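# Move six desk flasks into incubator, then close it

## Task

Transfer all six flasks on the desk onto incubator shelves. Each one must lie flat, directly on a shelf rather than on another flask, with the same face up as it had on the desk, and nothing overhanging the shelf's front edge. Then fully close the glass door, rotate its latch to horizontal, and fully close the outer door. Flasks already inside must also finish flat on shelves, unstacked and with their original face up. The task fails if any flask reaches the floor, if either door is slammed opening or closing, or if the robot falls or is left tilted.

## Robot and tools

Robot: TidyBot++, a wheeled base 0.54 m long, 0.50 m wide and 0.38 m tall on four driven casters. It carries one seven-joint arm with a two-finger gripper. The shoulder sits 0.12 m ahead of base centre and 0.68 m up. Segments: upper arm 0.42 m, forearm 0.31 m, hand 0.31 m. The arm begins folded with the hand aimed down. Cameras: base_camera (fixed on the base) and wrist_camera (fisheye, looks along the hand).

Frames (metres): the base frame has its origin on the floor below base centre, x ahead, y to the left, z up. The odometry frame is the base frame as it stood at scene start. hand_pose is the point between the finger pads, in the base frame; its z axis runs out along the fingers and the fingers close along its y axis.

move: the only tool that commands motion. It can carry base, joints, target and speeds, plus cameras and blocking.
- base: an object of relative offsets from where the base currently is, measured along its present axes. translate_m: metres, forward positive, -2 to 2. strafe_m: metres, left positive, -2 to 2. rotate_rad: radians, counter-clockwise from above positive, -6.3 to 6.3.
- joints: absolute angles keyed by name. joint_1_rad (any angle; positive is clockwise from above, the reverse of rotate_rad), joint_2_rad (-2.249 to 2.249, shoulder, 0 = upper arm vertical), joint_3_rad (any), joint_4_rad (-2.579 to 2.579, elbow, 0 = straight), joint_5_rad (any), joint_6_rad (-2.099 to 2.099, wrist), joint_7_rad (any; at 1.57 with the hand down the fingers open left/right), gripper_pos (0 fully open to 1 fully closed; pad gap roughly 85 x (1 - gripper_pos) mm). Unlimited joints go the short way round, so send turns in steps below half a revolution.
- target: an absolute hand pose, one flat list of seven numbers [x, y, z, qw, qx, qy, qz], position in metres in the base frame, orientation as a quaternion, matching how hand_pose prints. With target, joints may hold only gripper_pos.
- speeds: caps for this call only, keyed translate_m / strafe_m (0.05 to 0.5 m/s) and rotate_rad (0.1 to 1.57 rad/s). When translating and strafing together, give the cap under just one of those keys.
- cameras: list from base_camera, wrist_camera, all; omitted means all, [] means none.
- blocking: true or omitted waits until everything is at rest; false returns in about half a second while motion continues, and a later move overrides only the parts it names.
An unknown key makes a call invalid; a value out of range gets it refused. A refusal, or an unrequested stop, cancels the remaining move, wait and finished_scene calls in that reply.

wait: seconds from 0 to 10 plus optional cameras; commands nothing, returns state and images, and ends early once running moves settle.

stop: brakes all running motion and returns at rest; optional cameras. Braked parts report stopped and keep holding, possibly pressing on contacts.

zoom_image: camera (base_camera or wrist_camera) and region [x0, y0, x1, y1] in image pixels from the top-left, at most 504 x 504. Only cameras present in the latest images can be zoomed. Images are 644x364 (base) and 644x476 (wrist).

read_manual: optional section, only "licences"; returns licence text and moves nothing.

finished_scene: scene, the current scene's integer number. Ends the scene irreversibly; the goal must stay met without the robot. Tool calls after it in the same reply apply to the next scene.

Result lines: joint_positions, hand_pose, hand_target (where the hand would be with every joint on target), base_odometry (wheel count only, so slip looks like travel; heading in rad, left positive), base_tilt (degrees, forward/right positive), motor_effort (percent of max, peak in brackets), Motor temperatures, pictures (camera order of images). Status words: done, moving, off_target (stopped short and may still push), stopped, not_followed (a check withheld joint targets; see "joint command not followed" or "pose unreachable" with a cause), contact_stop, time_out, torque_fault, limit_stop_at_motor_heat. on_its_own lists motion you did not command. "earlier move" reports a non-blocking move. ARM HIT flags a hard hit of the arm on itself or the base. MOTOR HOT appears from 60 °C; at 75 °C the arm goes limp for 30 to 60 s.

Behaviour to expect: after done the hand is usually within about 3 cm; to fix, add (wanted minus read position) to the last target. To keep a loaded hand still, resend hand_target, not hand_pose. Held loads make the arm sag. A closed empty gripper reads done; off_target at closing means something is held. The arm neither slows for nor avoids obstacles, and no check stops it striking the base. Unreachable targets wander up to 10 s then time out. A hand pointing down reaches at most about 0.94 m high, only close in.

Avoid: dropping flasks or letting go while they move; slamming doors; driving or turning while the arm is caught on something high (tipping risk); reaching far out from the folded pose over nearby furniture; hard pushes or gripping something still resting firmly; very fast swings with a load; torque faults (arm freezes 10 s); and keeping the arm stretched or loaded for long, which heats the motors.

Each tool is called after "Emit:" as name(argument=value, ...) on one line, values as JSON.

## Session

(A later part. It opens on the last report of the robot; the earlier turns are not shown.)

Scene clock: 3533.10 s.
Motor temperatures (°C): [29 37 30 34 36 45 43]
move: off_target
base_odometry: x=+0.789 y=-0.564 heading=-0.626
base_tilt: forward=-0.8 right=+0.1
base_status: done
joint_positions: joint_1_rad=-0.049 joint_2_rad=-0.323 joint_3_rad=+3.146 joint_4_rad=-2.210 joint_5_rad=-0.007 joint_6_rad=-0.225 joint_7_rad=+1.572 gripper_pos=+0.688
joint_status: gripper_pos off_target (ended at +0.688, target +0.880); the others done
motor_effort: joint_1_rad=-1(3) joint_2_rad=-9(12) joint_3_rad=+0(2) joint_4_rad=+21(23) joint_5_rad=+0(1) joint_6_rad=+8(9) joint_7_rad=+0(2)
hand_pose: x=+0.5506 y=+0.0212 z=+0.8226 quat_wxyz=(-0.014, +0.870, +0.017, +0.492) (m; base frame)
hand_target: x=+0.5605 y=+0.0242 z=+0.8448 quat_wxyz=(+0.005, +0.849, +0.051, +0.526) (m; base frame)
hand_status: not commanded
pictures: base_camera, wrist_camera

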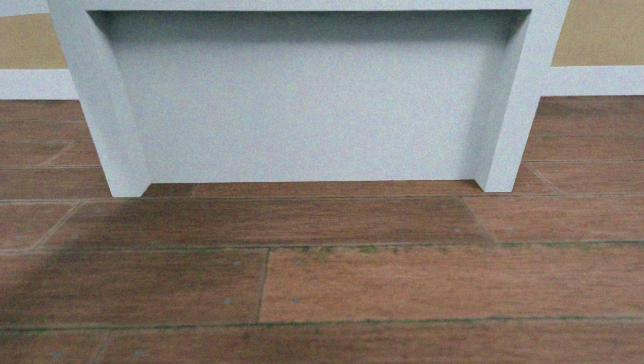

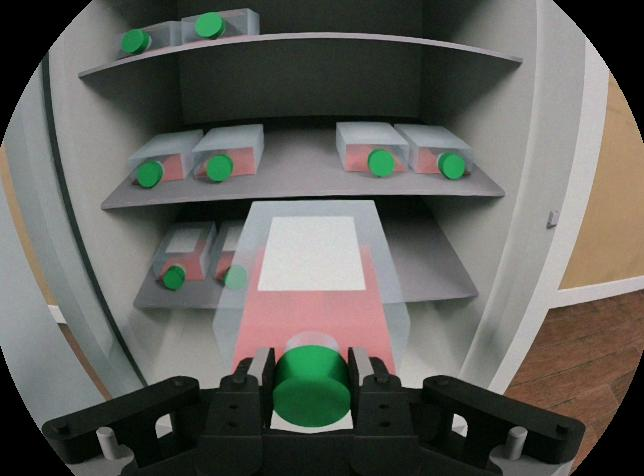

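Emit:
move(base={"rotate_rad": 0.0225, "strafe_m": 0.0125, "translate_m": 0.1}, speeds={"translate_m": 0.15, "rotate_rad": 0.2})

Emit:
zoom_image(camera="base_camera", region=[60, 160, 560, 300])

Emit:
zoom_image(camera="wrist_camera", region=[60, 80, 560, 380])

Scene clock: 3586.33 s.
Motor temperatures (°C): [29 37 30 34 36 45 43]
move: done
base_odometry: x=+0.877 y=-0.612 heading=-0.603
base_tilt: forward=-0.8 right=+0.1
base_status: done
joint_positions: joint_1_rad=-0.049 joint_2_rad=-0.323 joint_3_rad=+3.145 joint_4_rad=-2.210 joint_5_rad=-0.007 joint_6_rad=-0.225 joint_7_rad=+1.572 gripper_pos=+0.688
joint_status: not commanded
motor_effort: joint_1_rad=-1(2) joint_2_rad=-9(12) joint_3_rad=+0(2) joint_4_rad=+21(22) joint_5_rad=+0(1) joint_6_rad=+9(9) joint_7_rad=+0(1)
hand_pose: x=+0.5506 y=+0.0214 z=+0.8226 quat_wxyz=(-0.014, +0.870, +0.018, +0.492) (m; base frame)
hand_target: x=+0.5605 y=+0.0242 z=+0.8448 quat_wxyz=(+0.005, +0.849, +0.051, +0.526) (m; base frame)
hand_status: not commanded
pictures: base_camera, wrist_camera

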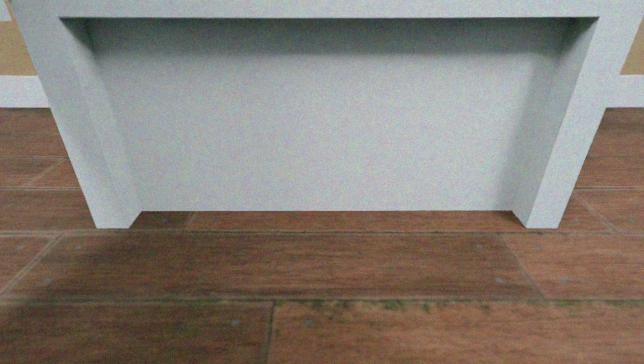

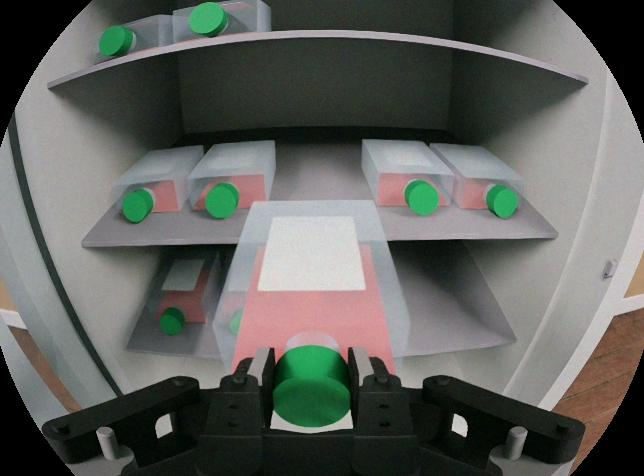

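Scaled by 1.008.

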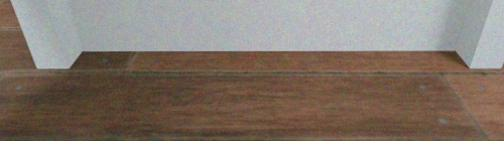

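Scaled by 1.008.

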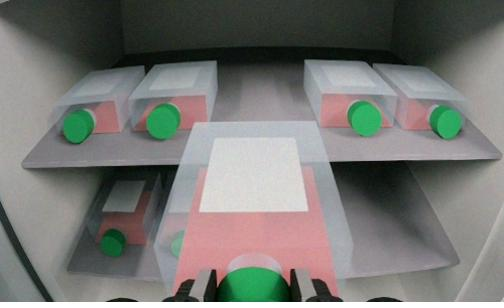

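Emit:
move(base={"strafe_m": -0.012, "translate_m": 0.03}, speeds={"translate_m": 0.1})

Emit:
zoom_image(camera="wrist_camera", region=[120, 100, 520, 340])

Scene clock: 3653.90 s.
Motor temperatures (°C): [29 36 30 34 36 45 43]
move: done
base_odometry: x=+0.895 y=-0.639 heading=-0.602
base_tilt: forward=-0.8 right=+0.2
base_status: done
joint_positions: joint_1_rad=-0.049 joint_2_rad=-0.323 joint_3_rad=+3.145 joint_4_rad=-2.210 joint_5_rad=-0.007 joint_6_rad=-0.224 joint_7_rad=+1.572 gripper_pos=+0.688
joint_status: not commanded
motor_effort: joint_1_rad=+0(2) joint_2_rad=-9(12) joint_3_rad=+0(2) joint_4_rad=+21(22) joint_5_rad=+0(1) joint_6_rad=+8(9) joint_7_rad=+1(1)
hand_pose: x=+0.5506 y=+0.0214 z=+0.8226 quat_wxyz=(-0.014, +0.870, +0.018, +0.492) (m; base frame)
hand_target: x=+0.5605 y=+0.0242 z=+0.8448 quat_wxyz=(+0.005, +0.849, +0.051, +0.526) (m; base frame)
hand_status: not commanded
pictures: base_camera, wrist_camera

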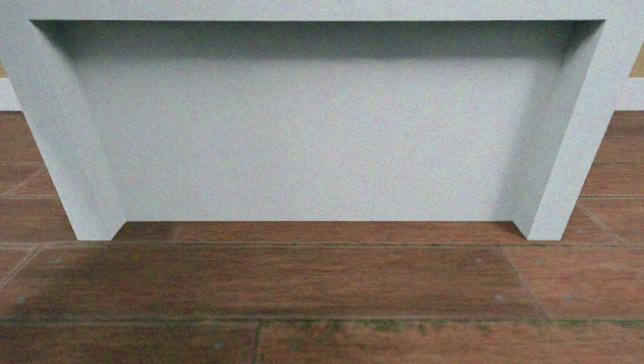

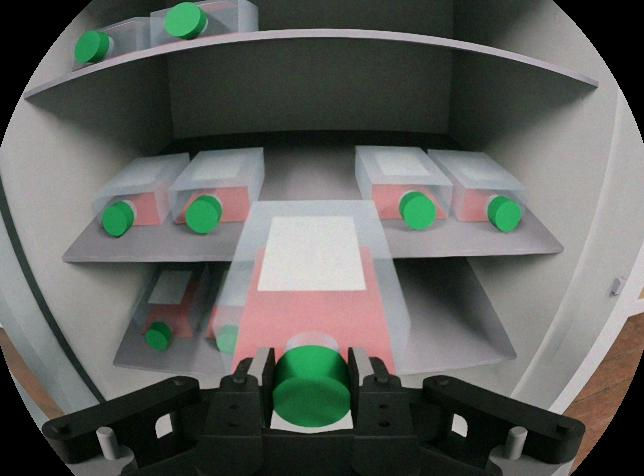

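Scaled by 1.260.

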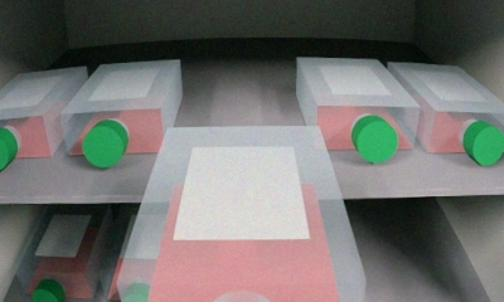

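Emit:
move(base={"translate_m": 0.1}, speeds={"translate_m": 0.1})

Emit:
zoom_image(camera="wrist_camera", region=[120, 100, 520, 340])

Scene clock: 3678.80 s.
Motor temperatures (°C): [29 36 30 34 36 45 43]
move: done
base_odometry: x=+0.978 y=-0.696 heading=-0.603
base_tilt: forward=-0.8 right=+0.1
base_status: done
joint_positions: joint_1_rad=-0.049 joint_2_rad=-0.323 joint_3_rad=+3.145 joint_4_rad=-2.211 joint_5_rad=-0.007 joint_6_rad=-0.224 joint_7_rad=+1.572 gripper_pos=+0.688
joint_status: not commanded
motor_effort: joint_1_rad=-1(2) joint_2_rad=-9(12) joint_3_rad=+0(2) joint_4_rad=+21(22) joint_5_rad=+0(1) joint_6_rad=+8(9) joint_7_rad=+1(1)
hand_pose: x=+0.5506 y=+0.0214 z=+0.8225 quat_wxyz=(-0.014, +0.870, +0.018, +0.492) (m; base frame)
hand_target: x=+0.5605 y=+0.0242 z=+0.8448 quat_wxyz=(+0.005, +0.849, +0.051, +0.526) (m; base frame)
hand_status: not commanded
pictures: base_camera, wrist_camera

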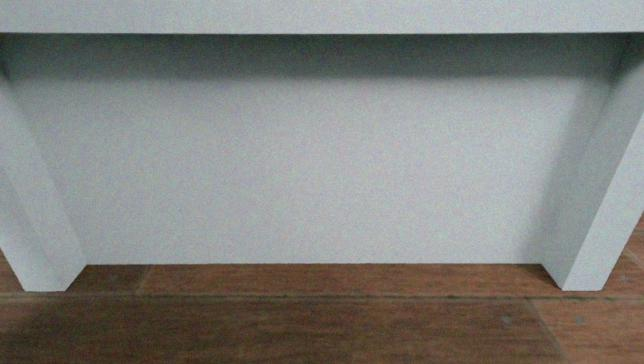

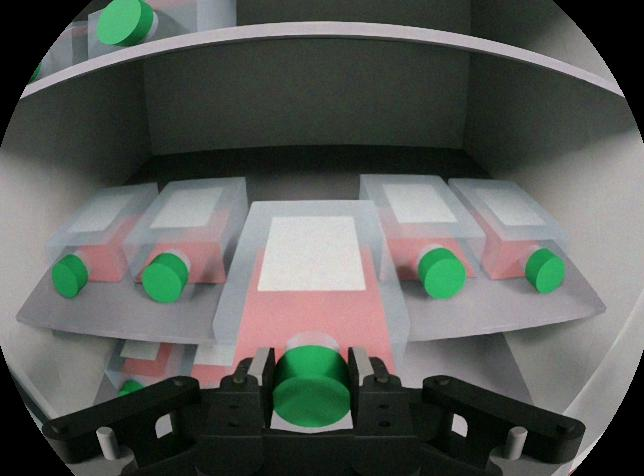

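Scaled by 1.260.

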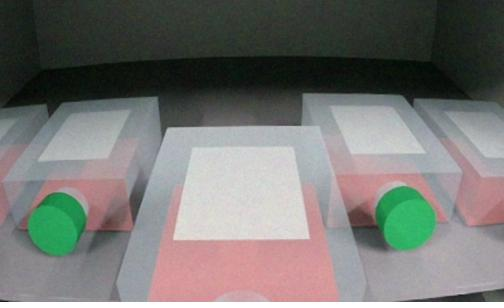

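Emit:
move(base={"strafe_m": 0.01}, speeds={"strafe_m": 0.05})

Emit:
zoom_image(camera="wrist_camera", region=[120, 100, 520, 340])

Scene clock: 3774.57 s.
Motor temperatures (°C): [29 36 30 34 36 46 43]
move: done
base_odometry: x=+0.984 y=-0.688 heading=-0.603
base_tilt: forward=-0.8 right=+0.1
base_status: done
joint_positions: joint_1_rad=-0.049 joint_2_rad=-0.323 joint_3_rad=+3.145 joint_4_rad=-2.211 joint_5_rad=-0.007 joint_6_rad=-0.224 joint_7_rad=+1.572 gripper_pos=+0.688
joint_status: not commanded
motor_effort: joint_1_rad=-1(2) joint_2_rad=-9(11) joint_3_rad=+0(2) joint_4_rad=+21(21) joint_5_rad=+0(1) joint_6_rad=+8(9) joint_7_rad=+1(1)
hand_pose: x=+0.5506 y=+0.0216 z=+0.8225 quat_wxyz=(-0.014, +0.870, +0.018, +0.492) (m; base frame)
hand_target: x=+0.5605 y=+0.0242 z=+0.8448 quat_wxyz=(+0.005, +0.849, +0.051, +0.526) (m; base frame)
hand_status: not commanded
pictures: base_camera, wrist_camera

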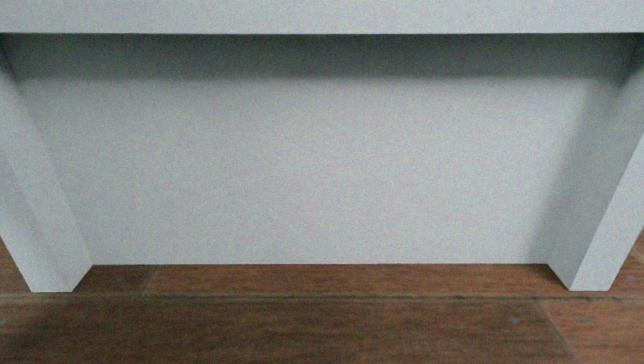

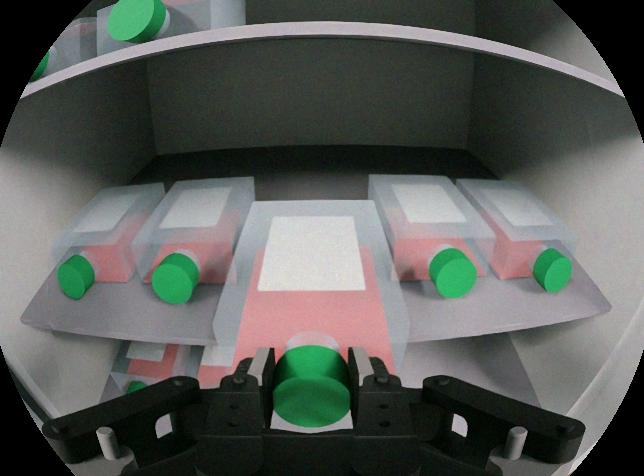

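Scaled by 1.260.

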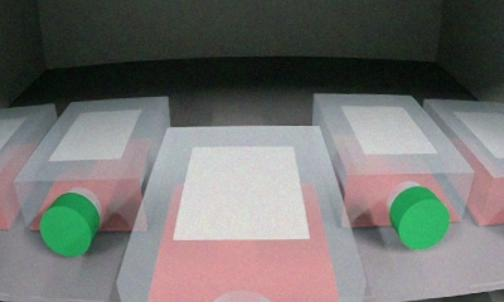

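Emit:
move(base={"translate_m": 0.108, "strafe_m": 0.005}, speeds={"translate_m": 0.1})

Emit:
zoom_image(camera="wrist_camera", region=[80, 120, 560, 400])

Scene clock: 3782.10 s.
Motor temperatures (°C): [29 36 30 34 36 46 43]
move: done
base_odometry: x=+1.076 y=-0.745 heading=-0.603
base_tilt: forward=-0.8 right=+0.1
base_status: done
joint_positions: joint_1_rad=-0.049 joint_2_rad=-0.323 joint_3_rad=+3.145 joint_4_rad=-2.211 joint_5_rad=-0.007 joint_6_rad=-0.223 joint_7_rad=+1.572 gripper_pos=+0.688
joint_status: not commanded
motor_effort: joint_1_rad=+0(2) joint_2_rad=-9(12) joint_3_rad=+0(2) joint_4_rad=+21(22) joint_5_rad=+0(1) joint_6_rad=+8(9) joint_7_rad=+1(1)
hand_pose: x=+0.5505 y=+0.0216 z=+0.8225 quat_wxyz=(-0.014, +0.870, +0.018, +0.492) (m; base frame)
hand_target: x=+0.5605 y=+0.0242 z=+0.8448 quat_wxyz=(+0.005, +0.849, +0.051, +0.526) (m; base frame)
hand_status: not commanded
pictures: base_camera, wrist_camera

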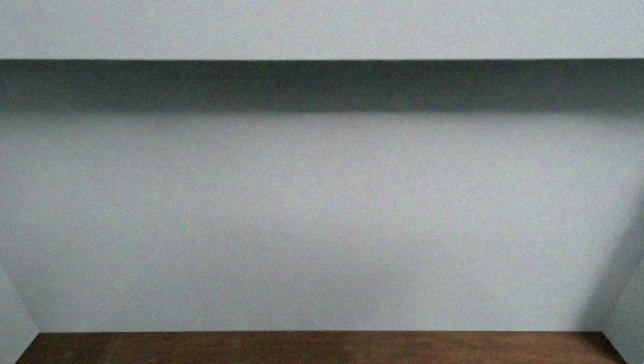

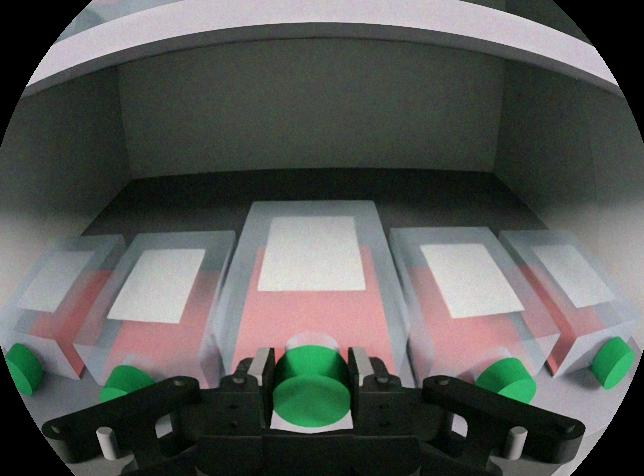

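Scaled by 1.050.

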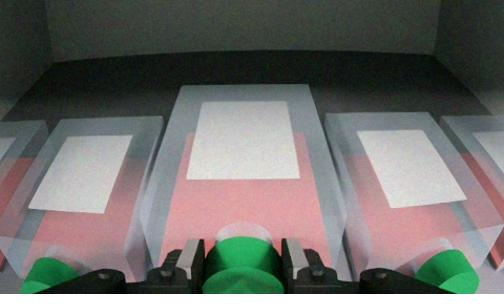

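Emit:
move(joints={"joint_1_rad": -0.05, "joint_2_rad": -0.286, "joint_3_rad": 3.14, "joint_4_rad": -2.308, "joint_5_rad": 0.0, "joint_6_rad": -0.006, "joint_7_rad": 1.64, "gripper_pos": 0.88}, cameras=["wrist_camera"])

Emit:
move(joints={"joint_1_rad": -0.05, "joint_2_rad": -0.276, "joint_3_rad": 3.14, "joint_4_rad": -2.32, "joint_5_rad": 0.0, "joint_6_rad": 0.008, "joint_7_rad": 1.64, "gripper_pos": 0.88}, cameras=[])

Emit:
move(joints={"joint_1_rad": -0.05, "joint_2_rad": -0.268, "joint_3_rad": 3.14, "joint_4_rad": -2.33, "joint_5_rad": 0.0, "joint_6_rad": 0.016, "joint_7_rad": 1.64, "gripper_pos": 0.88}, cameras=["wrist_camera"])

Scene clock: 3797.23 s.
Motor temperatures (°C): [29 36 30 34 36 46 43]
move: off_target
base_odometry: x=+1.076 y=-0.745 heading=-0.603
base_tilt: forward=-0.8 right=+0.1
base_status: not commanded
joint_positions: joint_1_rad=-0.049 joint_2_rad=-0.297 joint_3_rad=+3.145 joint_4_rad=-2.305 joint_5_rad=-0.007 joint_6_rad=-0.086 joint_7_rad=+1.572 gripper_pos=+0.688
joint_status: gripper_pos off_target (ended at +0.688, target +0.880); the others done
motor_effort: joint_1_rad=-1(2) joint_2_rad=-9(10) joint_3_rad=+0(1) joint_4_rad=+20(22) joint_5_rad=+0(1) joint_6_rad=+8(10) joint_7_rad=+1(1)
hand_pose: x=+0.5496 y=+0.0213 z=+0.7951 quat_wxyz=(-0.014, +0.866, +0.017, +0.500) (m; base frame)
hand_target: x=+0.5618 y=+0.0243 z=+0.8110 quat_wxyz=(+0.005, +0.847, +0.051, +0.528) (m; base frame)
hand_status: not commanded
pictures: wrist_camera

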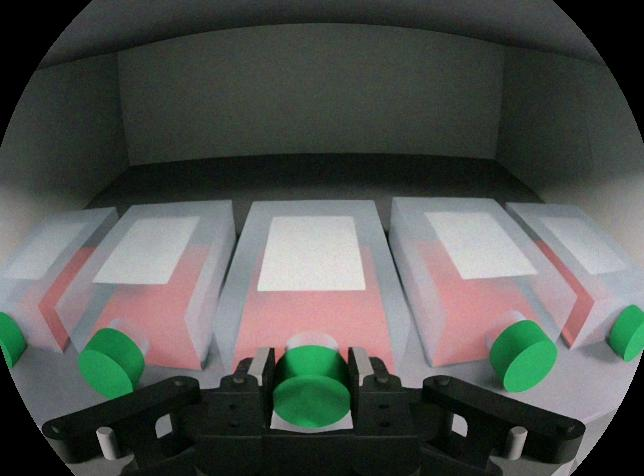

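Scene clock: 3797.80 s.
Motor temperatures (°C): [29 36 30 34 36 46 43]
move: off_target
base_odometry: x=+1.076 y=-0.745 heading=-0.603
base_tilt: forward=-0.8 right=+0.1
base_status: not commanded
joint_positions: joint_1_rad=-0.049 joint_2_rad=-0.292 joint_3_rad=+3.145 joint_4_rad=-2.313 joint_5_rad=-0.007 joint_6_rad=-0.065 joint_7_rad=+1.572 gripper_pos=+0.688
joint_status: gripper_pos off_target (ended at +0.688, target +0.880); the others done
motor_effort: joint_1_rad=-1(2) joint_2_rad=-9(10) joint_3_rad=+0(1) joint_4_rad=+20(21) joint_5_rad=+0(1) joint_6_rad=+9(9) joint_7_rad=+0(2)
hand_pose: x=+0.5514 y=+0.0213 z=+0.7945 quat_wxyz=(-0.014, +0.864, +0.017, +0.503) (m; base frame)
hand_target: x=+0.5617 y=+0.0242 z=+0.8037 quat_wxyz=(+0.005, +0.850, +0.051, +0.525) (m; base frame)
hand_status: not commanded
pictures: none
No camera images: "cameras" was empty.

Scene clock: 3798.33 s.
Motor temperatures (°C): [29 36 30 34 36 46 43]
move: off_target
base_odometry: x=+1.076 y=-0.745 heading=-0.603
base_tilt: forward=-0.8 right=+0.1
base_status: not commanded
joint_positions: joint_1_rad=-0.049 joint_2_rad=-0.289 joint_3_rad=+3.145 joint_4_rad=-2.318 joint_5_rad=-0.007 joint_6_rad=-0.052 joint_7_rad=+1.572 gripper_pos=+0.688
joint_status: gripper_pos off_target (ended at +0.688, target +0.880); the others done
motor_effort: joint_1_rad=-1(2) joint_2_rad=-9(10) joint_3_rad=-1(2) joint_4_rad=+19(20) joint_5_rad=+0(1) joint_6_rad=+8(8) joint_7_rad=+1(1)
hand_pose: x=+0.5522 y=+0.0213 z=+0.7942 quat_wxyz=(-0.014, +0.862, +0.017, +0.506) (m; base frame)
hand_target: x=+0.5609 y=+0.0242 z=+0.7969 quat_wxyz=(+0.005, +0.852, +0.052, +0.521) (m; base frame)
hand_status: not commanded
pictures: wrist_camera

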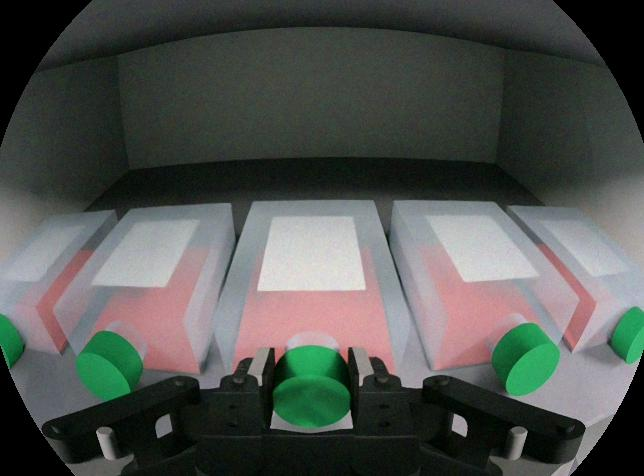

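Emit:
move(joints={"joint_1_rad": -0.05, "joint_2_rad": -0.262, "joint_3_rad": 3.14, "joint_4_rad": -2.338, "joint_5_rad": 0.0, "joint_6_rad": 0.02, "joint_7_rad": 1.64, "gripper_pos": 0.88}, cameras=[])

Scene clock: 3809.73 s.
Motor temperatures (°C): [29 36 30 34 36 46 43]
move: off_target
base_odometry: x=+1.076 y=-0.745 heading=-0.603
base_tilt: forward=-0.8 right=+0.1
base_status: not commanded
joint_positions: joint_1_rad=-0.049 joint_2_rad=-0.288 joint_3_rad=+3.145 joint_4_rad=-2.321 joint_5_rad=-0.007 joint_6_rad=-0.044 joint_7_rad=+1.572 gripper_pos=+0.688
joint_status: gripper_pos off_target (ended at +0.688, target +0.880); the others done
motor_effort: joint_1_rad=+0(2) joint_2_rad=-8(8) joint_3_rad=+0(0) joint_4_rad=+18(19) joint_5_rad=+0(1) joint_6_rad=+7(8) joint_7_rad=+0(2)
hand_pose: x=+0.5525 y=+0.0213 z=+0.7940 quat_wxyz=(-0.014, +0.861, +0.017, +0.507) (m; base frame)
hand_target: x=+0.5598 y=+0.0241 z=+0.7909 quat_wxyz=(+0.005, +0.855, +0.052, +0.517) (m; base frame)
hand_status: not commanded
pictures: none
No camera images: "cameras" was empty.

Emit:
move(joints={"joint_1_rad": -0.05, "joint_2_rad": -0.274, "joint_3_rad": 3.14, "joint_4_rad": -2.325, "joint_5_rad": 0.0, "joint_6_rad": 0.01, "joint_7_rad": 1.64, "gripper_pos": 0.82}, cameras=[])

Emit:
move(joints={"gripper_pos": 0.5}, cameras=["wrist_camera"])

Emit:
move(base={"translate_m": -0.12, "strafe_m": -0.004}, speeds={"translate_m": 0.12}, cameras=["wrist_camera"])

Scene clock: 3819.27 s.
Motor temperatures (°C): [29 36 30 34 36 46 43]
move: off_target
base_odometry: x=+1.076 y=-0.745 heading=-0.603
base_tilt: forward=-0.8 right=+0.1
base_status: not commanded
joint_positions: joint_1_rad=-0.049 joint_2_rad=-0.288 joint_3_rad=+3.145 joint_4_rad=-2.321 joint_5_rad=-0.007 joint_6_rad=-0.044 joint_7_rad=+1.572 gripper_pos=+0.688
joint_status: gripper_pos off_target (ended at +0.688, target +0.820); the others done
motor_effort: joint_1_rad=-1(2) joint_2_rad=-7(8) joint_3_rad=+0(1) joint_4_rad=+18(19) joint_5_rad=+0(1) joint_6_rad=+7(8) joint_7_rad=+0(1)
hand_pose: x=+0.5526 y=+0.0213 z=+0.7941 quat_wxyz=(-0.014, +0.861, +0.017, +0.507) (m; base frame)
hand_target: x=+0.5608 y=+0.0242 z=+0.8006 quat_wxyz=(+0.005, +0.851, +0.052, +0.523) (m; base frame)
hand_status: not commanded
pictures: none
No camera images: "cameras" was empty.

Scene clock: 3819.97 s.
Motor temperatures (°C): [29 36 30 34 36 46 43]
move: done
base_odometry: x=+1.076 y=-0.745 heading=-0.603
base_tilt: forward=-0.8 right=+0.2
base_status: not commanded
joint_positions: joint_1_rad=-0.049 joint_2_rad=-0.286 joint_3_rad=+3.145 joint_4_rad=-2.321 joint_5_rad=-0.007 joint_6_rad=-0.044 joint_7_rad=+1.572 gripper_pos=+0.500
joint_status: all done
motor_effort: joint_1_rad=-2(2) joint_2_rad=-9(10) joint_3_rad=+0(1) joint_4_rad=+19(20) joint_5_rad=+0(1) joint_6_rad=+8(8) joint_7_rad=+1(1)
hand_pose: x=+0.5528 y=+0.0213 z=+0.7931 quat_wxyz=(-0.013, +0.862, +0.017, +0.506) (m; base frame)
hand_target: x=+0.5608 y=+0.0242 z=+0.8006 quat_wxyz=(+0.005, +0.851, +0.052, +0.523) (m; base frame)
hand_status: not commanded
pictures: wrist_camera

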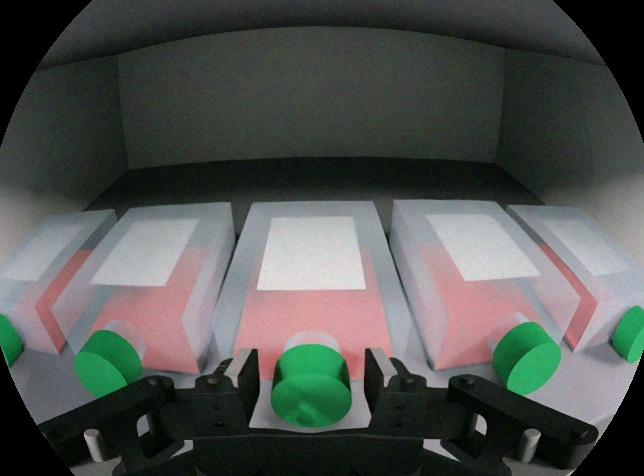

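Scene clock: 3821.53 s.
Motor temperatures (°C): [29 36 30 34 36 46 43]
move: done
base_odometry: x=+0.974 y=-0.680 heading=-0.603
base_tilt: forward=-0.8 right=+0.2
base_status: done
joint_positions: joint_1_rad=-0.049 joint_2_rad=-0.279 joint_3_rad=+3.145 joint_4_rad=-2.322 joint_5_rad=-0.007 joint_6_rad=-0.044 joint_7_rad=+1.572 gripper_pos=+0.500
joint_status: not commanded
motor_effort: joint_1_rad=-1(2) joint_2_rad=-9(11) joint_3_rad=+0(1) joint_4_rad=+19(20) joint_5_rad=+0(0) joint_6_rad=+8(8) joint_7_rad=+0(1)
hand_pose: x=+0.5534 y=+0.0214 z=+0.7901 quat_wxyz=(-0.013, +0.864, +0.018, +0.503) (m; base frame)
hand_target: x=+0.5608 y=+0.0242 z=+0.8006 quat_wxyz=(+0.005, +0.851, +0.052, +0.523) (m; base frame)
hand_status: not commanded
pictures: wrist_camera

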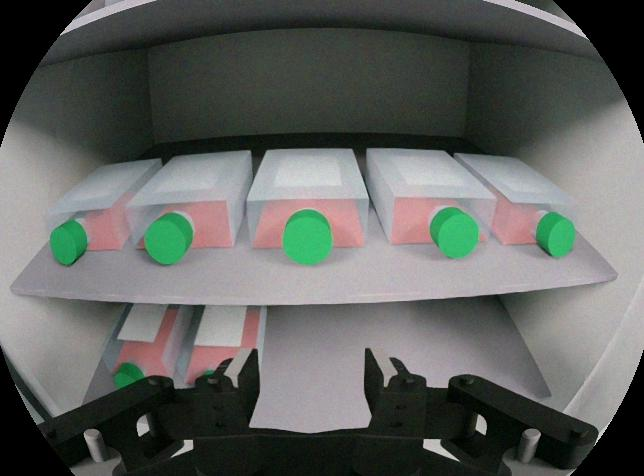

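Emit:
move(base={"translate_m": -0.24}, speeds={"translate_m": 0.3}, cameras=["wrist_camera"])

Emit:
move(base={"translate_m": -0.38}, speeds={"translate_m": 0.3}, joints={"joint_1_rad": -0.05, "joint_2_rad": 0.217, "joint_3_rad": 3.14, "joint_4_rad": -0.966, "joint_5_rad": 0.0, "joint_6_rad": -2.03, "joint_7_rad": 1.8, "gripper_pos": 0.0}, cameras=["wrist_camera"])

Scene clock: 3872.63 s.
Motor temperatures (°C): [29 35 30 34 36 46 43]
move: done
base_odometry: x=+0.777 y=-0.544 heading=-0.603
base_tilt: forward=-0.8 right=+0.1
base_status: done
joint_positions: joint_1_rad=-0.049 joint_2_rad=-0.277 joint_3_rad=+3.145 joint_4_rad=-2.322 joint_5_rad=-0.007 joint_6_rad=-0.044 joint_7_rad=+1.572 gripper_pos=+0.500
joint_status: not commanded
motor_effort: joint_1_rad=-1(2) joint_2_rad=-9(12) joint_3_rad=+0(1) joint_4_rad=+19(20) joint_5_rad=+0(1) joint_6_rad=+8(8) joint_7_rad=+0(1)
hand_pose: x=+0.5536 y=+0.0214 z=+0.7888 quat_wxyz=(-0.013, +0.864, +0.018, +0.502) (m; base frame)
hand_target: x=+0.5608 y=+0.0242 z=+0.8006 quat_wxyz=(+0.005, +0.851, +0.052, +0.523) (m; base frame)
hand_status: not commanded
pictures: wrist_camera

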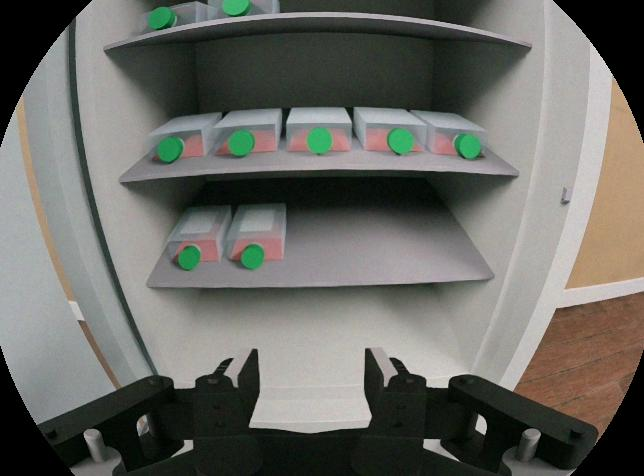

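Scene clock: 3875.83 s.
Motor temperatures (°C): [29 36 30 34 36 46 43]
move: done
base_odometry: x=+0.464 y=-0.328 heading=-0.603
base_tilt: forward=-0.8 right=+0.1
base_status: done
joint_positions: joint_1_rad=-0.049 joint_2_rad=+0.201 joint_3_rad=+3.145 joint_4_rad=-0.984 joint_5_rad=-0.007 joint_6_rad=-1.955 joint_7_rad=+1.731 gripper_pos=+0.000
joint_status: all done
motor_effort: joint_1_rad=-1(3) joint_2_rad=-22(24) joint_3_rad=+0(2) joint_4_rad=+16(21) joint_5_rad=+0(1) joint_6_rad=+1(8) joint_7_rad=+1(1)
hand_pose: x=+0.4941 y=+0.0207 z=+0.9010 quat_wxyz=(-0.003, +0.995, +0.104, +0.001) (m; base frame)
hand_target: x=+0.4778 y=+0.0198 z=+0.9011 quat_wxyz=(-0.003, +0.990, +0.140, -0.036) (m; base frame)
hand_status: not commanded
pictures: wrist_camera

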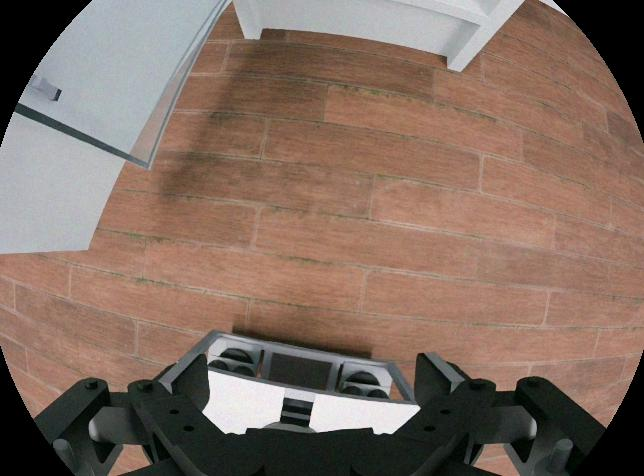

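Emit:
move(base={"translate_m": -1.218, "strafe_m": 0.774, "rotate_rad": 1.52}, speeds={"translate_m": 0.4, "rotate_rad": 0.8})

Scene clock: 3910.73 s.
Motor temperatures (°C): [29 36 30 34 36 45 43]
move: done
base_odometry: x=-0.101 y=+1.000 heading=+0.918
base_tilt: forward=-0.8 right=+0.1
base_status: done
joint_positions: joint_1_rad=-0.048 joint_2_rad=+0.214 joint_3_rad=+3.145 joint_4_rad=-0.984 joint_5_rad=-0.007 joint_6_rad=-1.959 joint_7_rad=+1.731 gripper_pos=+0.000
joint_status: not commanded
motor_effort: joint_1_rad=-2(6) joint_2_rad=-23(26) joint_3_rad=-1(4) joint_4_rad=+15(16) joint_5_rad=+0(1) joint_6_rad=+1(1) joint_7_rad=+0(1)
hand_pose: x=+0.4958 y=+0.0201 z=+0.8965 quat_wxyz=(-0.003, +0.995, +0.103, -0.007) (m; base frame)
hand_target: x=+0.4778 y=+0.0198 z=+0.9011 quat_wxyz=(-0.003, +0.990, +0.140, -0.036) (m; base frame)
hand_status: not commanded
pictures: base_camera, wrist_camera

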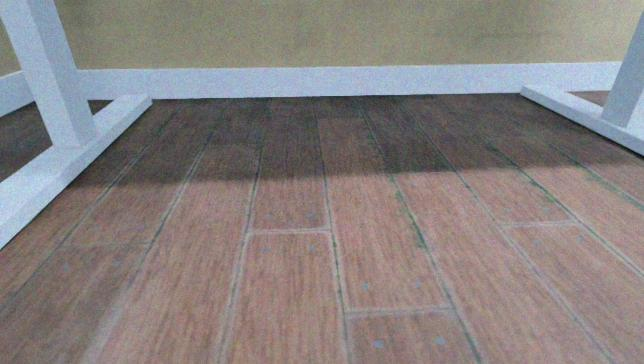

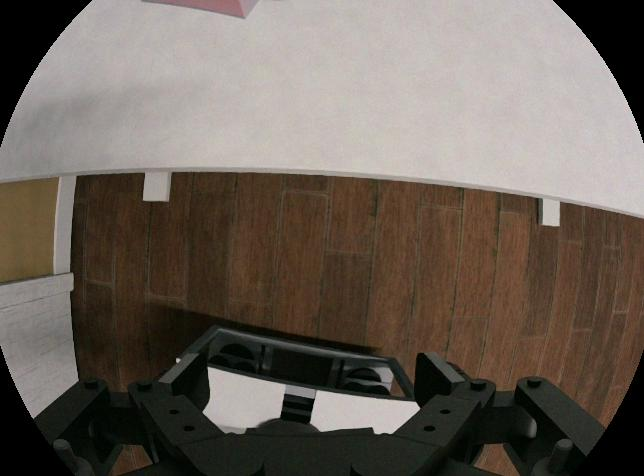

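Emit:
move(joints={"joint_1_rad": -0.05, "joint_2_rad": 0.4955, "joint_3_rad": 3.14, "joint_4_rad": -0.6151, "joint_5_rad": 0.0, "joint_6_rad": -2.05, "joint_7_rad": 1.51, "gripper_pos": 0.0}, cameras=["wrist_camera"])

Scene clock: 3993.60 s.
Motor temperatures (°C): [29 36 30 34 36 45 43]
move: done
base_odometry: x=-0.101 y=+1.000 heading=+0.918
base_tilt: forward=-0.8 right=+0.1
base_status: not commanded
joint_positions: joint_1_rad=-0.048 joint_2_rad=+0.492 joint_3_rad=+3.145 joint_4_rad=-0.635 joint_5_rad=-0.007 joint_6_rad=-1.977 joint_7_rad=+1.580 gripper_pos=+0.000
joint_status: all done
motor_effort: joint_1_rad=-2(3) joint_2_rad=-32(35) joint_3_rad=-1(2) joint_4_rad=+15(17) joint_5_rad=+0(1) joint_6_rad=+0(2) joint_7_rad=+0(1)
hand_pose: x=+0.6126 y=+0.0256 z=+0.8763 quat_wxyz=(-0.003, +0.999, +0.028, +0.018) (m; base frame)
hand_target: x=+0.5941 y=+0.0256 z=+0.8803 quat_wxyz=(+0.000, +1.000, -0.005, -0.010) (m; base frame)
hand_status: not commanded
pictures: wrist_camera

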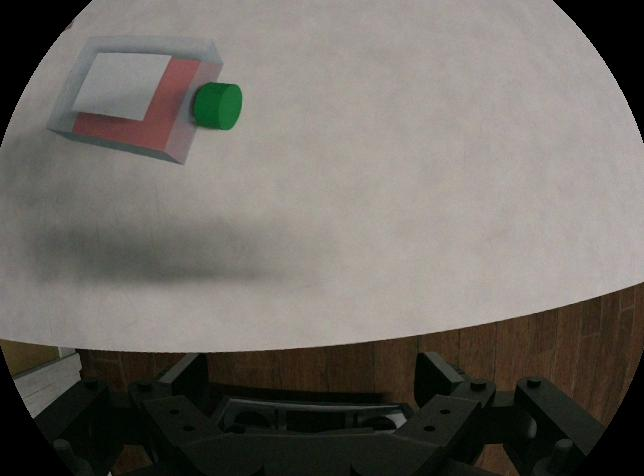

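Emit:
move(base={"translate_m": 0.16, "strafe_m": 0.072}, speeds={"translate_m": 0.2}, joints={"joint_1_rad": -0.05, "joint_2_rad": 0.4955, "joint_3_rad": 3.14, "joint_4_rad": -0.64, "joint_5_rad": 0.0, "joint_6_rad": -2.05, "joint_7_rad": 2.944, "gripper_pos": 0.0}, cameras=["wrist_camera"])

Scene clock: 4044.40 s.
Motor temperatures (°C): [29 37 30 34 36 45 43]
move: done
base_odometry: x=-0.061 y=+1.171 heading=+0.919
base_tilt: forward=-0.8 right=+0.1
base_status: done
joint_positions: joint_1_rad=-0.048 joint_2_rad=+0.495 joint_3_rad=+3.145 joint_4_rad=-0.634 joint_5_rad=-0.007 joint_6_rad=-1.987 joint_7_rad=+2.877 gripper_pos=+0.000
joint_status: all done
motor_effort: joint_1_rad=-1(3) joint_2_rad=-33(35) joint_3_rad=-1(2) joint_4_rad=+15(16) joint_5_rad=+0(2) joint_6_rad=+0(2) joint_7_rad=+0(1)
hand_pose: x=+0.6105 y=+0.0255 z=+0.8753 quat_wxyz=(+0.006, +0.780, +0.626, +0.012) (m; base frame)
hand_target: x=+0.5897 y=+0.0254 z=+0.8735 quat_wxyz=(-0.014, +0.757, +0.653, -0.017) (m; base frame)
hand_status: not commanded
pictures: wrist_camera

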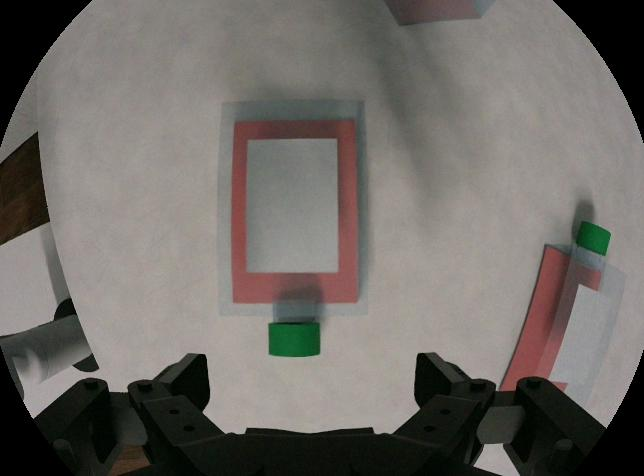

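Emit:
move(joints={"joint_1_rad": -0.05, "joint_2_rad": 0.419, "joint_3_rad": 3.14, "joint_4_rad": -0.874, "joint_5_rad": 0.0, "joint_6_rad": -1.77, "joint_7_rad": 2.944, "gripper_pos": 0.0}, cameras=["wrist_camera"])

Scene clock: 4075.77 s.
Motor temperatures (°C): [29 37 30 34 36 45 42]
move: done
base_odometry: x=-0.061 y=+1.171 heading=+0.919
base_tilt: forward=-0.8 right=+0.1
base_status: not commanded
joint_positions: joint_1_rad=-0.048 joint_2_rad=+0.439 joint_3_rad=+3.145 joint_4_rad=-0.863 joint_5_rad=-0.007 joint_6_rad=-1.842 joint_7_rad=+2.877 gripper_pos=+0.000
joint_status: all done
motor_effort: joint_1_rad=-2(3) joint_2_rad=-31(33) joint_3_rad=-1(2) joint_4_rad=+16(16) joint_5_rad=+0(1) joint_6_rad=+0(1) joint_7_rad=+0(1)
hand_pose: x=+0.5998 y=+0.0250 z=+0.8348 quat_wxyz=(-0.003, +0.780, +0.626, +0.001) (m; base frame)
hand_target: x=+0.6162 y=+0.0269 z=+0.8421 quat_wxyz=(+0.024, +0.756, +0.653, +0.031) (m; base frame)
hand_status: not commanded
pictures: wrist_camera

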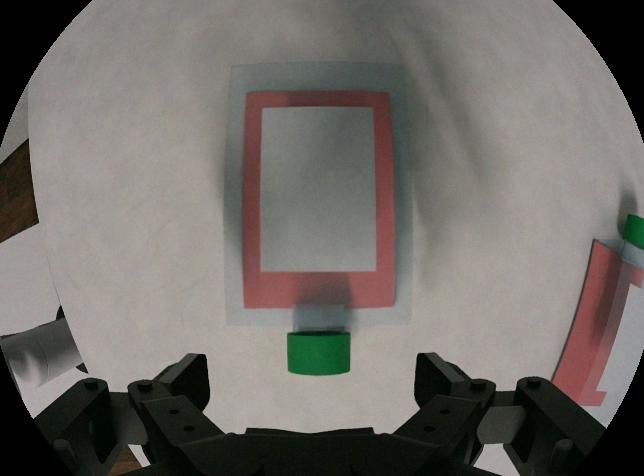

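Emit:
move(joints={"joint_1_rad": -0.05, "joint_2_rad": 0.41, "joint_3_rad": 3.14, "joint_4_rad": -0.991, "joint_5_rad": 0.0, "joint_6_rad": -1.66, "joint_7_rad": 2.944, "gripper_pos": 0.0}, cameras=["wrist_camera"])

Scene clock: 4087.73 s.
Motor temperatures (°C): [29 37 30 34 36 45 42]
move: done
base_odometry: x=-0.061 y=+1.171 heading=+0.919
base_tilt: forward=-0.8 right=+0.1
base_status: not commanded
joint_positions: joint_1_rad=-0.048 joint_2_rad=+0.427 joint_3_rad=+3.145 joint_4_rad=-0.982 joint_5_rad=-0.007 joint_6_rad=-1.735 joint_7_rad=+2.877 gripper_pos=+0.000
joint_status: all done
motor_effort: joint_1_rad=-1(2) joint_2_rad=-31(33) joint_3_rad=-1(2) joint_4_rad=+15(17) joint_5_rad=+0(1) joint_6_rad=+1(1) joint_7_rad=+0(2)
hand_pose: x=+0.6021 y=+0.0251 z=+0.8044 quat_wxyz=(-0.003, +0.780, +0.626, +0.001) (m; base frame)
hand_target: x=+0.6209 y=+0.0271 z=+0.8106 quat_wxyz=(+0.024, +0.756, +0.653, +0.032) (m; base frame)
hand_status: not commanded
pictures: wrist_camera

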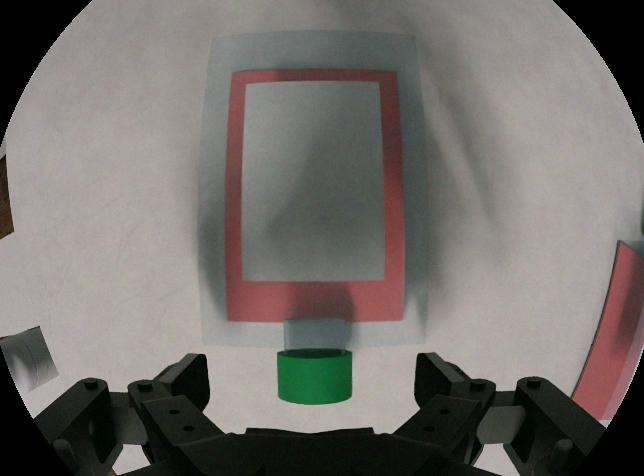

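Emit:
move(joints={"gripper_pos": 0.82}, cameras=["wrist_camera"])

Emit:
move(joints={"joint_1_rad": -0.05, "joint_2_rad": 0.452, "joint_3_rad": 3.14, "joint_4_rad": -0.75, "joint_5_rad": 0.0, "joint_6_rad": -1.998, "joint_7_rad": 2.944, "gripper_pos": 0.88}, cameras=["wrist_camera"])

Scene clock: 4116.50 s.
Motor temperatures (°C): [29 38 30 34 36 45 42]
move: off_target
base_odometry: x=-0.061 y=+1.171 heading=+0.919
base_tilt: forward=-0.8 right=+0.1
base_status: not commanded
joint_positions: joint_1_rad=-0.048 joint_2_rad=+0.423 joint_3_rad=+3.145 joint_4_rad=-0.985 joint_5_rad=-0.007 joint_6_rad=-1.731 joint_7_rad=+2.877 gripper_pos=+0.697
joint_status: gripper_pos off_target (ended at +0.697, target +0.820)
motor_effort: joint_1_rad=+0(2) joint_2_rad=-32(32) joint_3_rad=-1(1) joint_4_rad=+16(17) joint_5_rad=+0(0) joint_6_rad=+0(1) joint_7_rad=+1(1)
hand_pose: x=+0.6020 y=+0.0251 z=+0.8053 quat_wxyz=(-0.001, +0.780, +0.626, +0.002) (m; base frame)
hand_target: x=+0.6209 y=+0.0271 z=+0.8106 quat_wxyz=(+0.024, +0.756, +0.653, +0.032) (m; base frame)
hand_status: not commanded
pictures: wrist_camera

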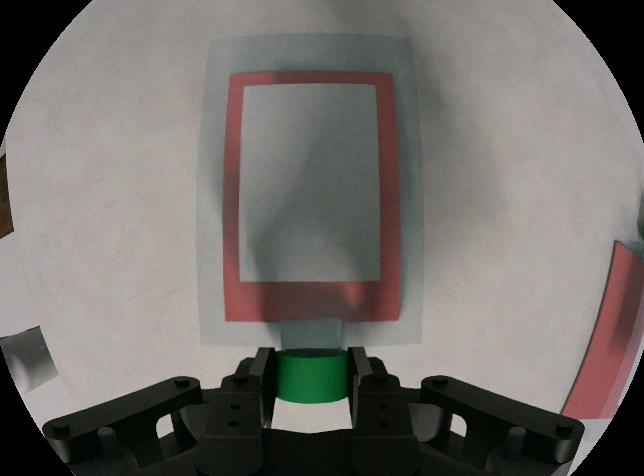

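Scene clock: 4117.77 s.
Motor temperatures (°C): [29 38 30 34 36 45 42]
move: off_target
base_odometry: x=-0.061 y=+1.171 heading=+0.919
base_tilt: forward=-0.8 right=+0.1
base_status: not commanded
joint_positions: joint_1_rad=-0.048 joint_2_rad=+0.438 joint_3_rad=+3.145 joint_4_rad=-0.769 joint_5_rad=-0.007 joint_6_rad=-1.925 joint_7_rad=+2.877 gripper_pos=+0.697
joint_status: gripper_pos off_target (ended at +0.697, target +0.880); the others done
motor_effort: joint_1_rad=+0(2) joint_2_rad=-32(34) joint_3_rad=-1(2) joint_4_rad=+16(18) joint_5_rad=+0(1) joint_6_rad=+0(2) joint_7_rad=+0(1)
hand_pose: x=+0.5935 y=+0.0247 z=+0.8635 quat_wxyz=(+0.001, +0.780, +0.626, +0.005) (m; base frame)
hand_target: x=+0.5771 y=+0.0248 z=+0.8629 quat_wxyz=(-0.018, +0.757, +0.653, -0.023) (m; base frame)
hand_status: not commanded
pictures: wrist_camera

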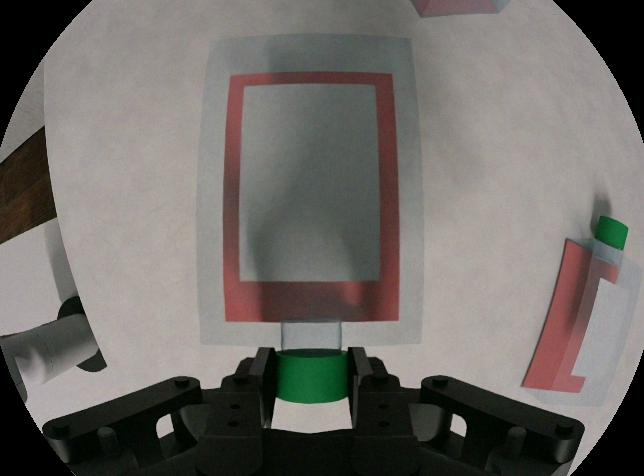

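Emit:
move(base={"translate_m": -0.1}, speeds={"translate_m": 0.2}, joints={"joint_1_rad": -0.05, "joint_2_rad": 0.452, "joint_3_rad": 3.14, "joint_4_rad": -0.75, "joint_5_rad": 0.0, "joint_6_rad": -1.998, "joint_7_rad": 2.944, "gripper_pos": 0.88}, cameras=[])

Emit:
move(joints={"joint_7_rad": 1.51, "gripper_pos": 0.88}, cameras=["wrist_camera"])

Scene clock: 4133.47 s.
Motor temperatures (°C): [29 38 30 34 36 45 42]
move: off_target
base_odometry: x=-0.122 y=+1.091 heading=+0.919
base_tilt: forward=-0.8 right=+0.1
base_status: done
joint_positions: joint_1_rad=-0.047 joint_2_rad=+0.451 joint_3_rad=+3.145 joint_4_rad=-0.768 joint_5_rad=-0.006 joint_6_rad=-1.933 joint_7_rad=+2.877 gripper_pos=+0.697
joint_status: gripper_pos off_target (ended at +0.697, target +0.880); the others done
motor_effort: joint_1_rad=-1(3) joint_2_rad=-32(35) joint_3_rad=-1(2) joint_4_rad=+16(17) joint_5_rad=+0(1) joint_6_rad=+0(1) joint_7_rad=+1(1)
hand_pose: x=+0.5937 y=+0.0246 z=+0.8577 quat_wxyz=(-0.005, +0.780, +0.626, -0.003) (m; base frame)
hand_target: x=+0.5771 y=+0.0248 z=+0.8629 quat_wxyz=(-0.018, +0.757, +0.653, -0.023) (m; base frame)
hand_status: not commanded
pictures: none
No camera images: "cameras" was empty.

Scene clock: 4135.47 s.
Motor temperatures (°C): [29 38 30 34 36 45 42]
move: off_target
base_odometry: x=-0.122 y=+1.091 heading=+0.919
base_tilt: forward=-0.8 right=+0.1
base_status: not commanded
joint_positions: joint_1_rad=-0.047 joint_2_rad=+0.451 joint_3_rad=+3.145 joint_4_rad=-0.768 joint_5_rad=-0.006 joint_6_rad=-1.933 joint_7_rad=+1.577 gripper_pos=+0.697
joint_status: gripper_pos off_target (ended at +0.697, target +0.880); the others done
motor_effort: joint_1_rad=-2(2) joint_2_rad=-32(33) joint_3_rad=+0(1) joint_4_rad=+15(16) joint_5_rad=+0(1) joint_6_rad=+1(1) joint_7_rad=+1(2)
hand_pose: x=+0.5937 y=+0.0246 z=+0.8577 quat_wxyz=(-0.002, +1.000, +0.027, -0.005) (m; base frame)
hand_target: x=+0.5771 y=+0.0248 z=+0.8629 quat_wxyz=(+0.001, +1.000, -0.005, -0.029) (m; base frame)
hand_status: not commanded
pictures: wrist_camera

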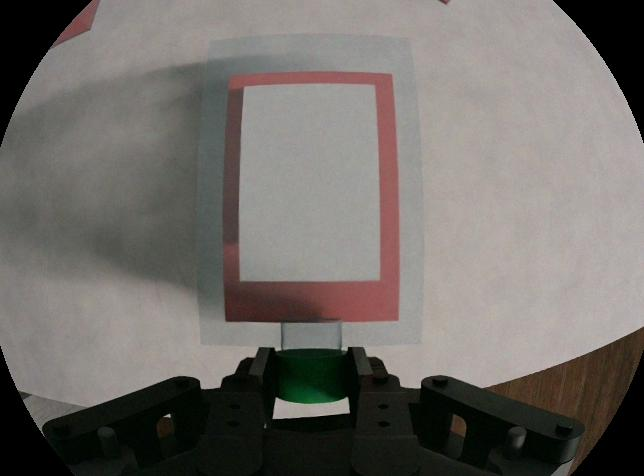

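Emit:
move(joints={"joint_1_rad": -0.05, "joint_2_rad": 0.395, "joint_3_rad": 3.14, "joint_4_rad": -0.99, "joint_5_rad": 0.0, "joint_6_rad": -1.69, "joint_7_rad": 1.51, "gripper_pos": 0.88}, cameras=[])

Emit:
move(joints={"joint_1_rad": -0.05, "joint_2_rad": 0.385, "joint_3_rad": 3.14, "joint_4_rad": -1.03, "joint_5_rad": 0.0, "joint_6_rad": -1.645, "joint_7_rad": 1.51, "gripper_pos": 0.88}, cameras=["wrist_camera"])

Scene clock: 4147.63 s.
Motor temperatures (°C): [29 38 30 34 36 45 42]
move: off_target
base_odometry: x=-0.122 y=+1.091 heading=+0.919
base_tilt: forward=-0.8 right=+0.2
base_status: not commanded
joint_positions: joint_1_rad=-0.047 joint_2_rad=+0.416 joint_3_rad=+3.145 joint_4_rad=-0.981 joint_5_rad=-0.006 joint_6_rad=-1.762 joint_7_rad=+1.577 gripper_pos=+0.697
joint_status: gripper_pos off_target (ended at +0.697, target +0.880); the others done
motor_effort: joint_1_rad=-1(2) joint_2_rad=-32(33) joint_3_rad=-1(1) joint_4_rad=+16(17) joint_5_rad=+0(2) joint_6_rad=+0(1) joint_7_rad=+1(1)
hand_pose: x=+0.5926 y=+0.0246 z=+0.8099 quat_wxyz=(-0.002, +1.000, +0.026, -0.009) (m; base frame)
hand_target: x=+0.6098 y=+0.0266 z=+0.8176 quat_wxyz=(-0.002, +0.999, -0.005, +0.033) (m; base frame)
hand_status: not commanded
pictures: none
No camera images: "cameras" was empty.

Scene clock: 4148.57 s.
Motor temperatures (°C): [29 38 30 34 36 45 42]
move: off_target
base_odometry: x=-0.122 y=+1.091 heading=+0.919
base_tilt: forward=-0.8 right=+0.1
base_status: not commanded
joint_positions: joint_1_rad=-0.047 joint_2_rad=+0.398 joint_3_rad=+3.145 joint_4_rad=-1.021 joint_5_rad=-0.006 joint_6_rad=-1.717 joint_7_rad=+1.577 gripper_pos=+0.697
joint_status: gripper_pos off_target (ended at +0.697, target +0.880); the others done
motor_effort: joint_1_rad=-2(2) joint_2_rad=-31(32) joint_3_rad=-1(2) joint_4_rad=+17(17) joint_5_rad=+0(1) joint_6_rad=+1(1) joint_7_rad=+0(1)
hand_pose: x=+0.5939 y=+0.0246 z=+0.8057 quat_wxyz=(-0.003, +1.000, +0.026, +0.002) (m; base frame)
hand_target: x=+0.6122 y=+0.0267 z=+0.8103 quat_wxyz=(-0.003, +0.999, -0.005, +0.041) (m; base frame)
hand_status: not commanded
pictures: wrist_camera

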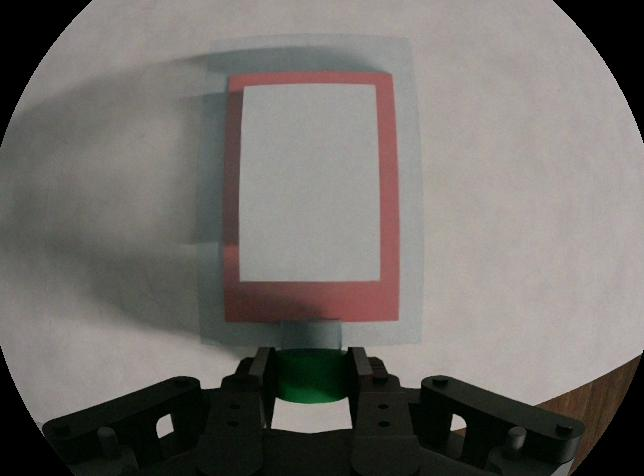

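Emit:
move(joints={"joint_1_rad": -0.05, "joint_2_rad": 0.385, "joint_3_rad": 3.14, "joint_4_rad": -1.047, "joint_5_rad": 0.0, "joint_6_rad": -1.645, "joint_7_rad": 1.51, "gripper_pos": 0.82}, cameras=[])

Emit:
move(joints={"gripper_pos": 0.55}, cameras=["wrist_camera"])

Scene clock: 4156.00 s.
Motor temperatures (°C): [29 38 30 34 36 45 42]
move: off_target
base_odometry: x=-0.122 y=+1.091 heading=+0.919
base_tilt: forward=-0.8 right=+0.1
base_status: not commanded
joint_positions: joint_1_rad=-0.047 joint_2_rad=+0.394 joint_3_rad=+3.145 joint_4_rad=-1.030 joint_5_rad=-0.006 joint_6_rad=-1.712 joint_7_rad=+1.577 gripper_pos=+0.697
joint_status: gripper_pos off_target (ended at +0.697, target +0.820); the others done
motor_effort: joint_1_rad=-1(2) joint_2_rad=-29(31) joint_3_rad=-1(1) joint_4_rad=+15(17) joint_5_rad=+0(1) joint_6_rad=+0(1) joint_7_rad=+0(2)
hand_pose: x=+0.5924 y=+0.0245 z=+0.8051 quat_wxyz=(-0.003, +1.000, +0.026, +0.003) (m; base frame)
hand_target: x=+0.6077 y=+0.0265 z=+0.8046 quat_wxyz=(-0.002, +0.999, -0.005, +0.032) (m; base frame)
hand_status: not commanded
pictures: none
No camera images: "cameras" was empty.

Scene clock: 4156.67 s.
Motor temperatures (°C): [29 38 30 34 36 45 42]
move: done
base_odometry: x=-0.122 y=+1.091 heading=+0.919
base_tilt: forward=-0.8 right=+0.1
base_status: not commanded
joint_positions: joint_1_rad=-0.047 joint_2_rad=+0.394 joint_3_rad=+3.145 joint_4_rad=-1.035 joint_5_rad=-0.006 joint_6_rad=-1.712 joint_7_rad=+1.577 gripper_pos=+0.550
joint_status: all done
motor_effort: joint_1_rad=-1(2) joint_2_rad=-30(31) joint_3_rad=+0(1) joint_4_rad=+16(17) joint_5_rad=+0(1) joint_6_rad=+1(1) joint_7_rad=+0(1)
hand_pose: x=+0.5911 y=+0.0245 z=+0.8035 quat_wxyz=(-0.003, +1.000, +0.026, +0.000) (m; base frame)
hand_target: x=+0.6077 y=+0.0265 z=+0.8046 quat_wxyz=(-0.002, +0.999, -0.005, +0.032) (m; base frame)
hand_status: not commanded
pictures: wrist_camera

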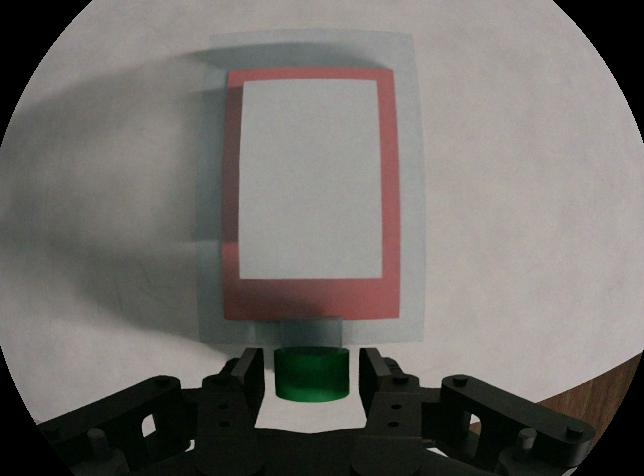

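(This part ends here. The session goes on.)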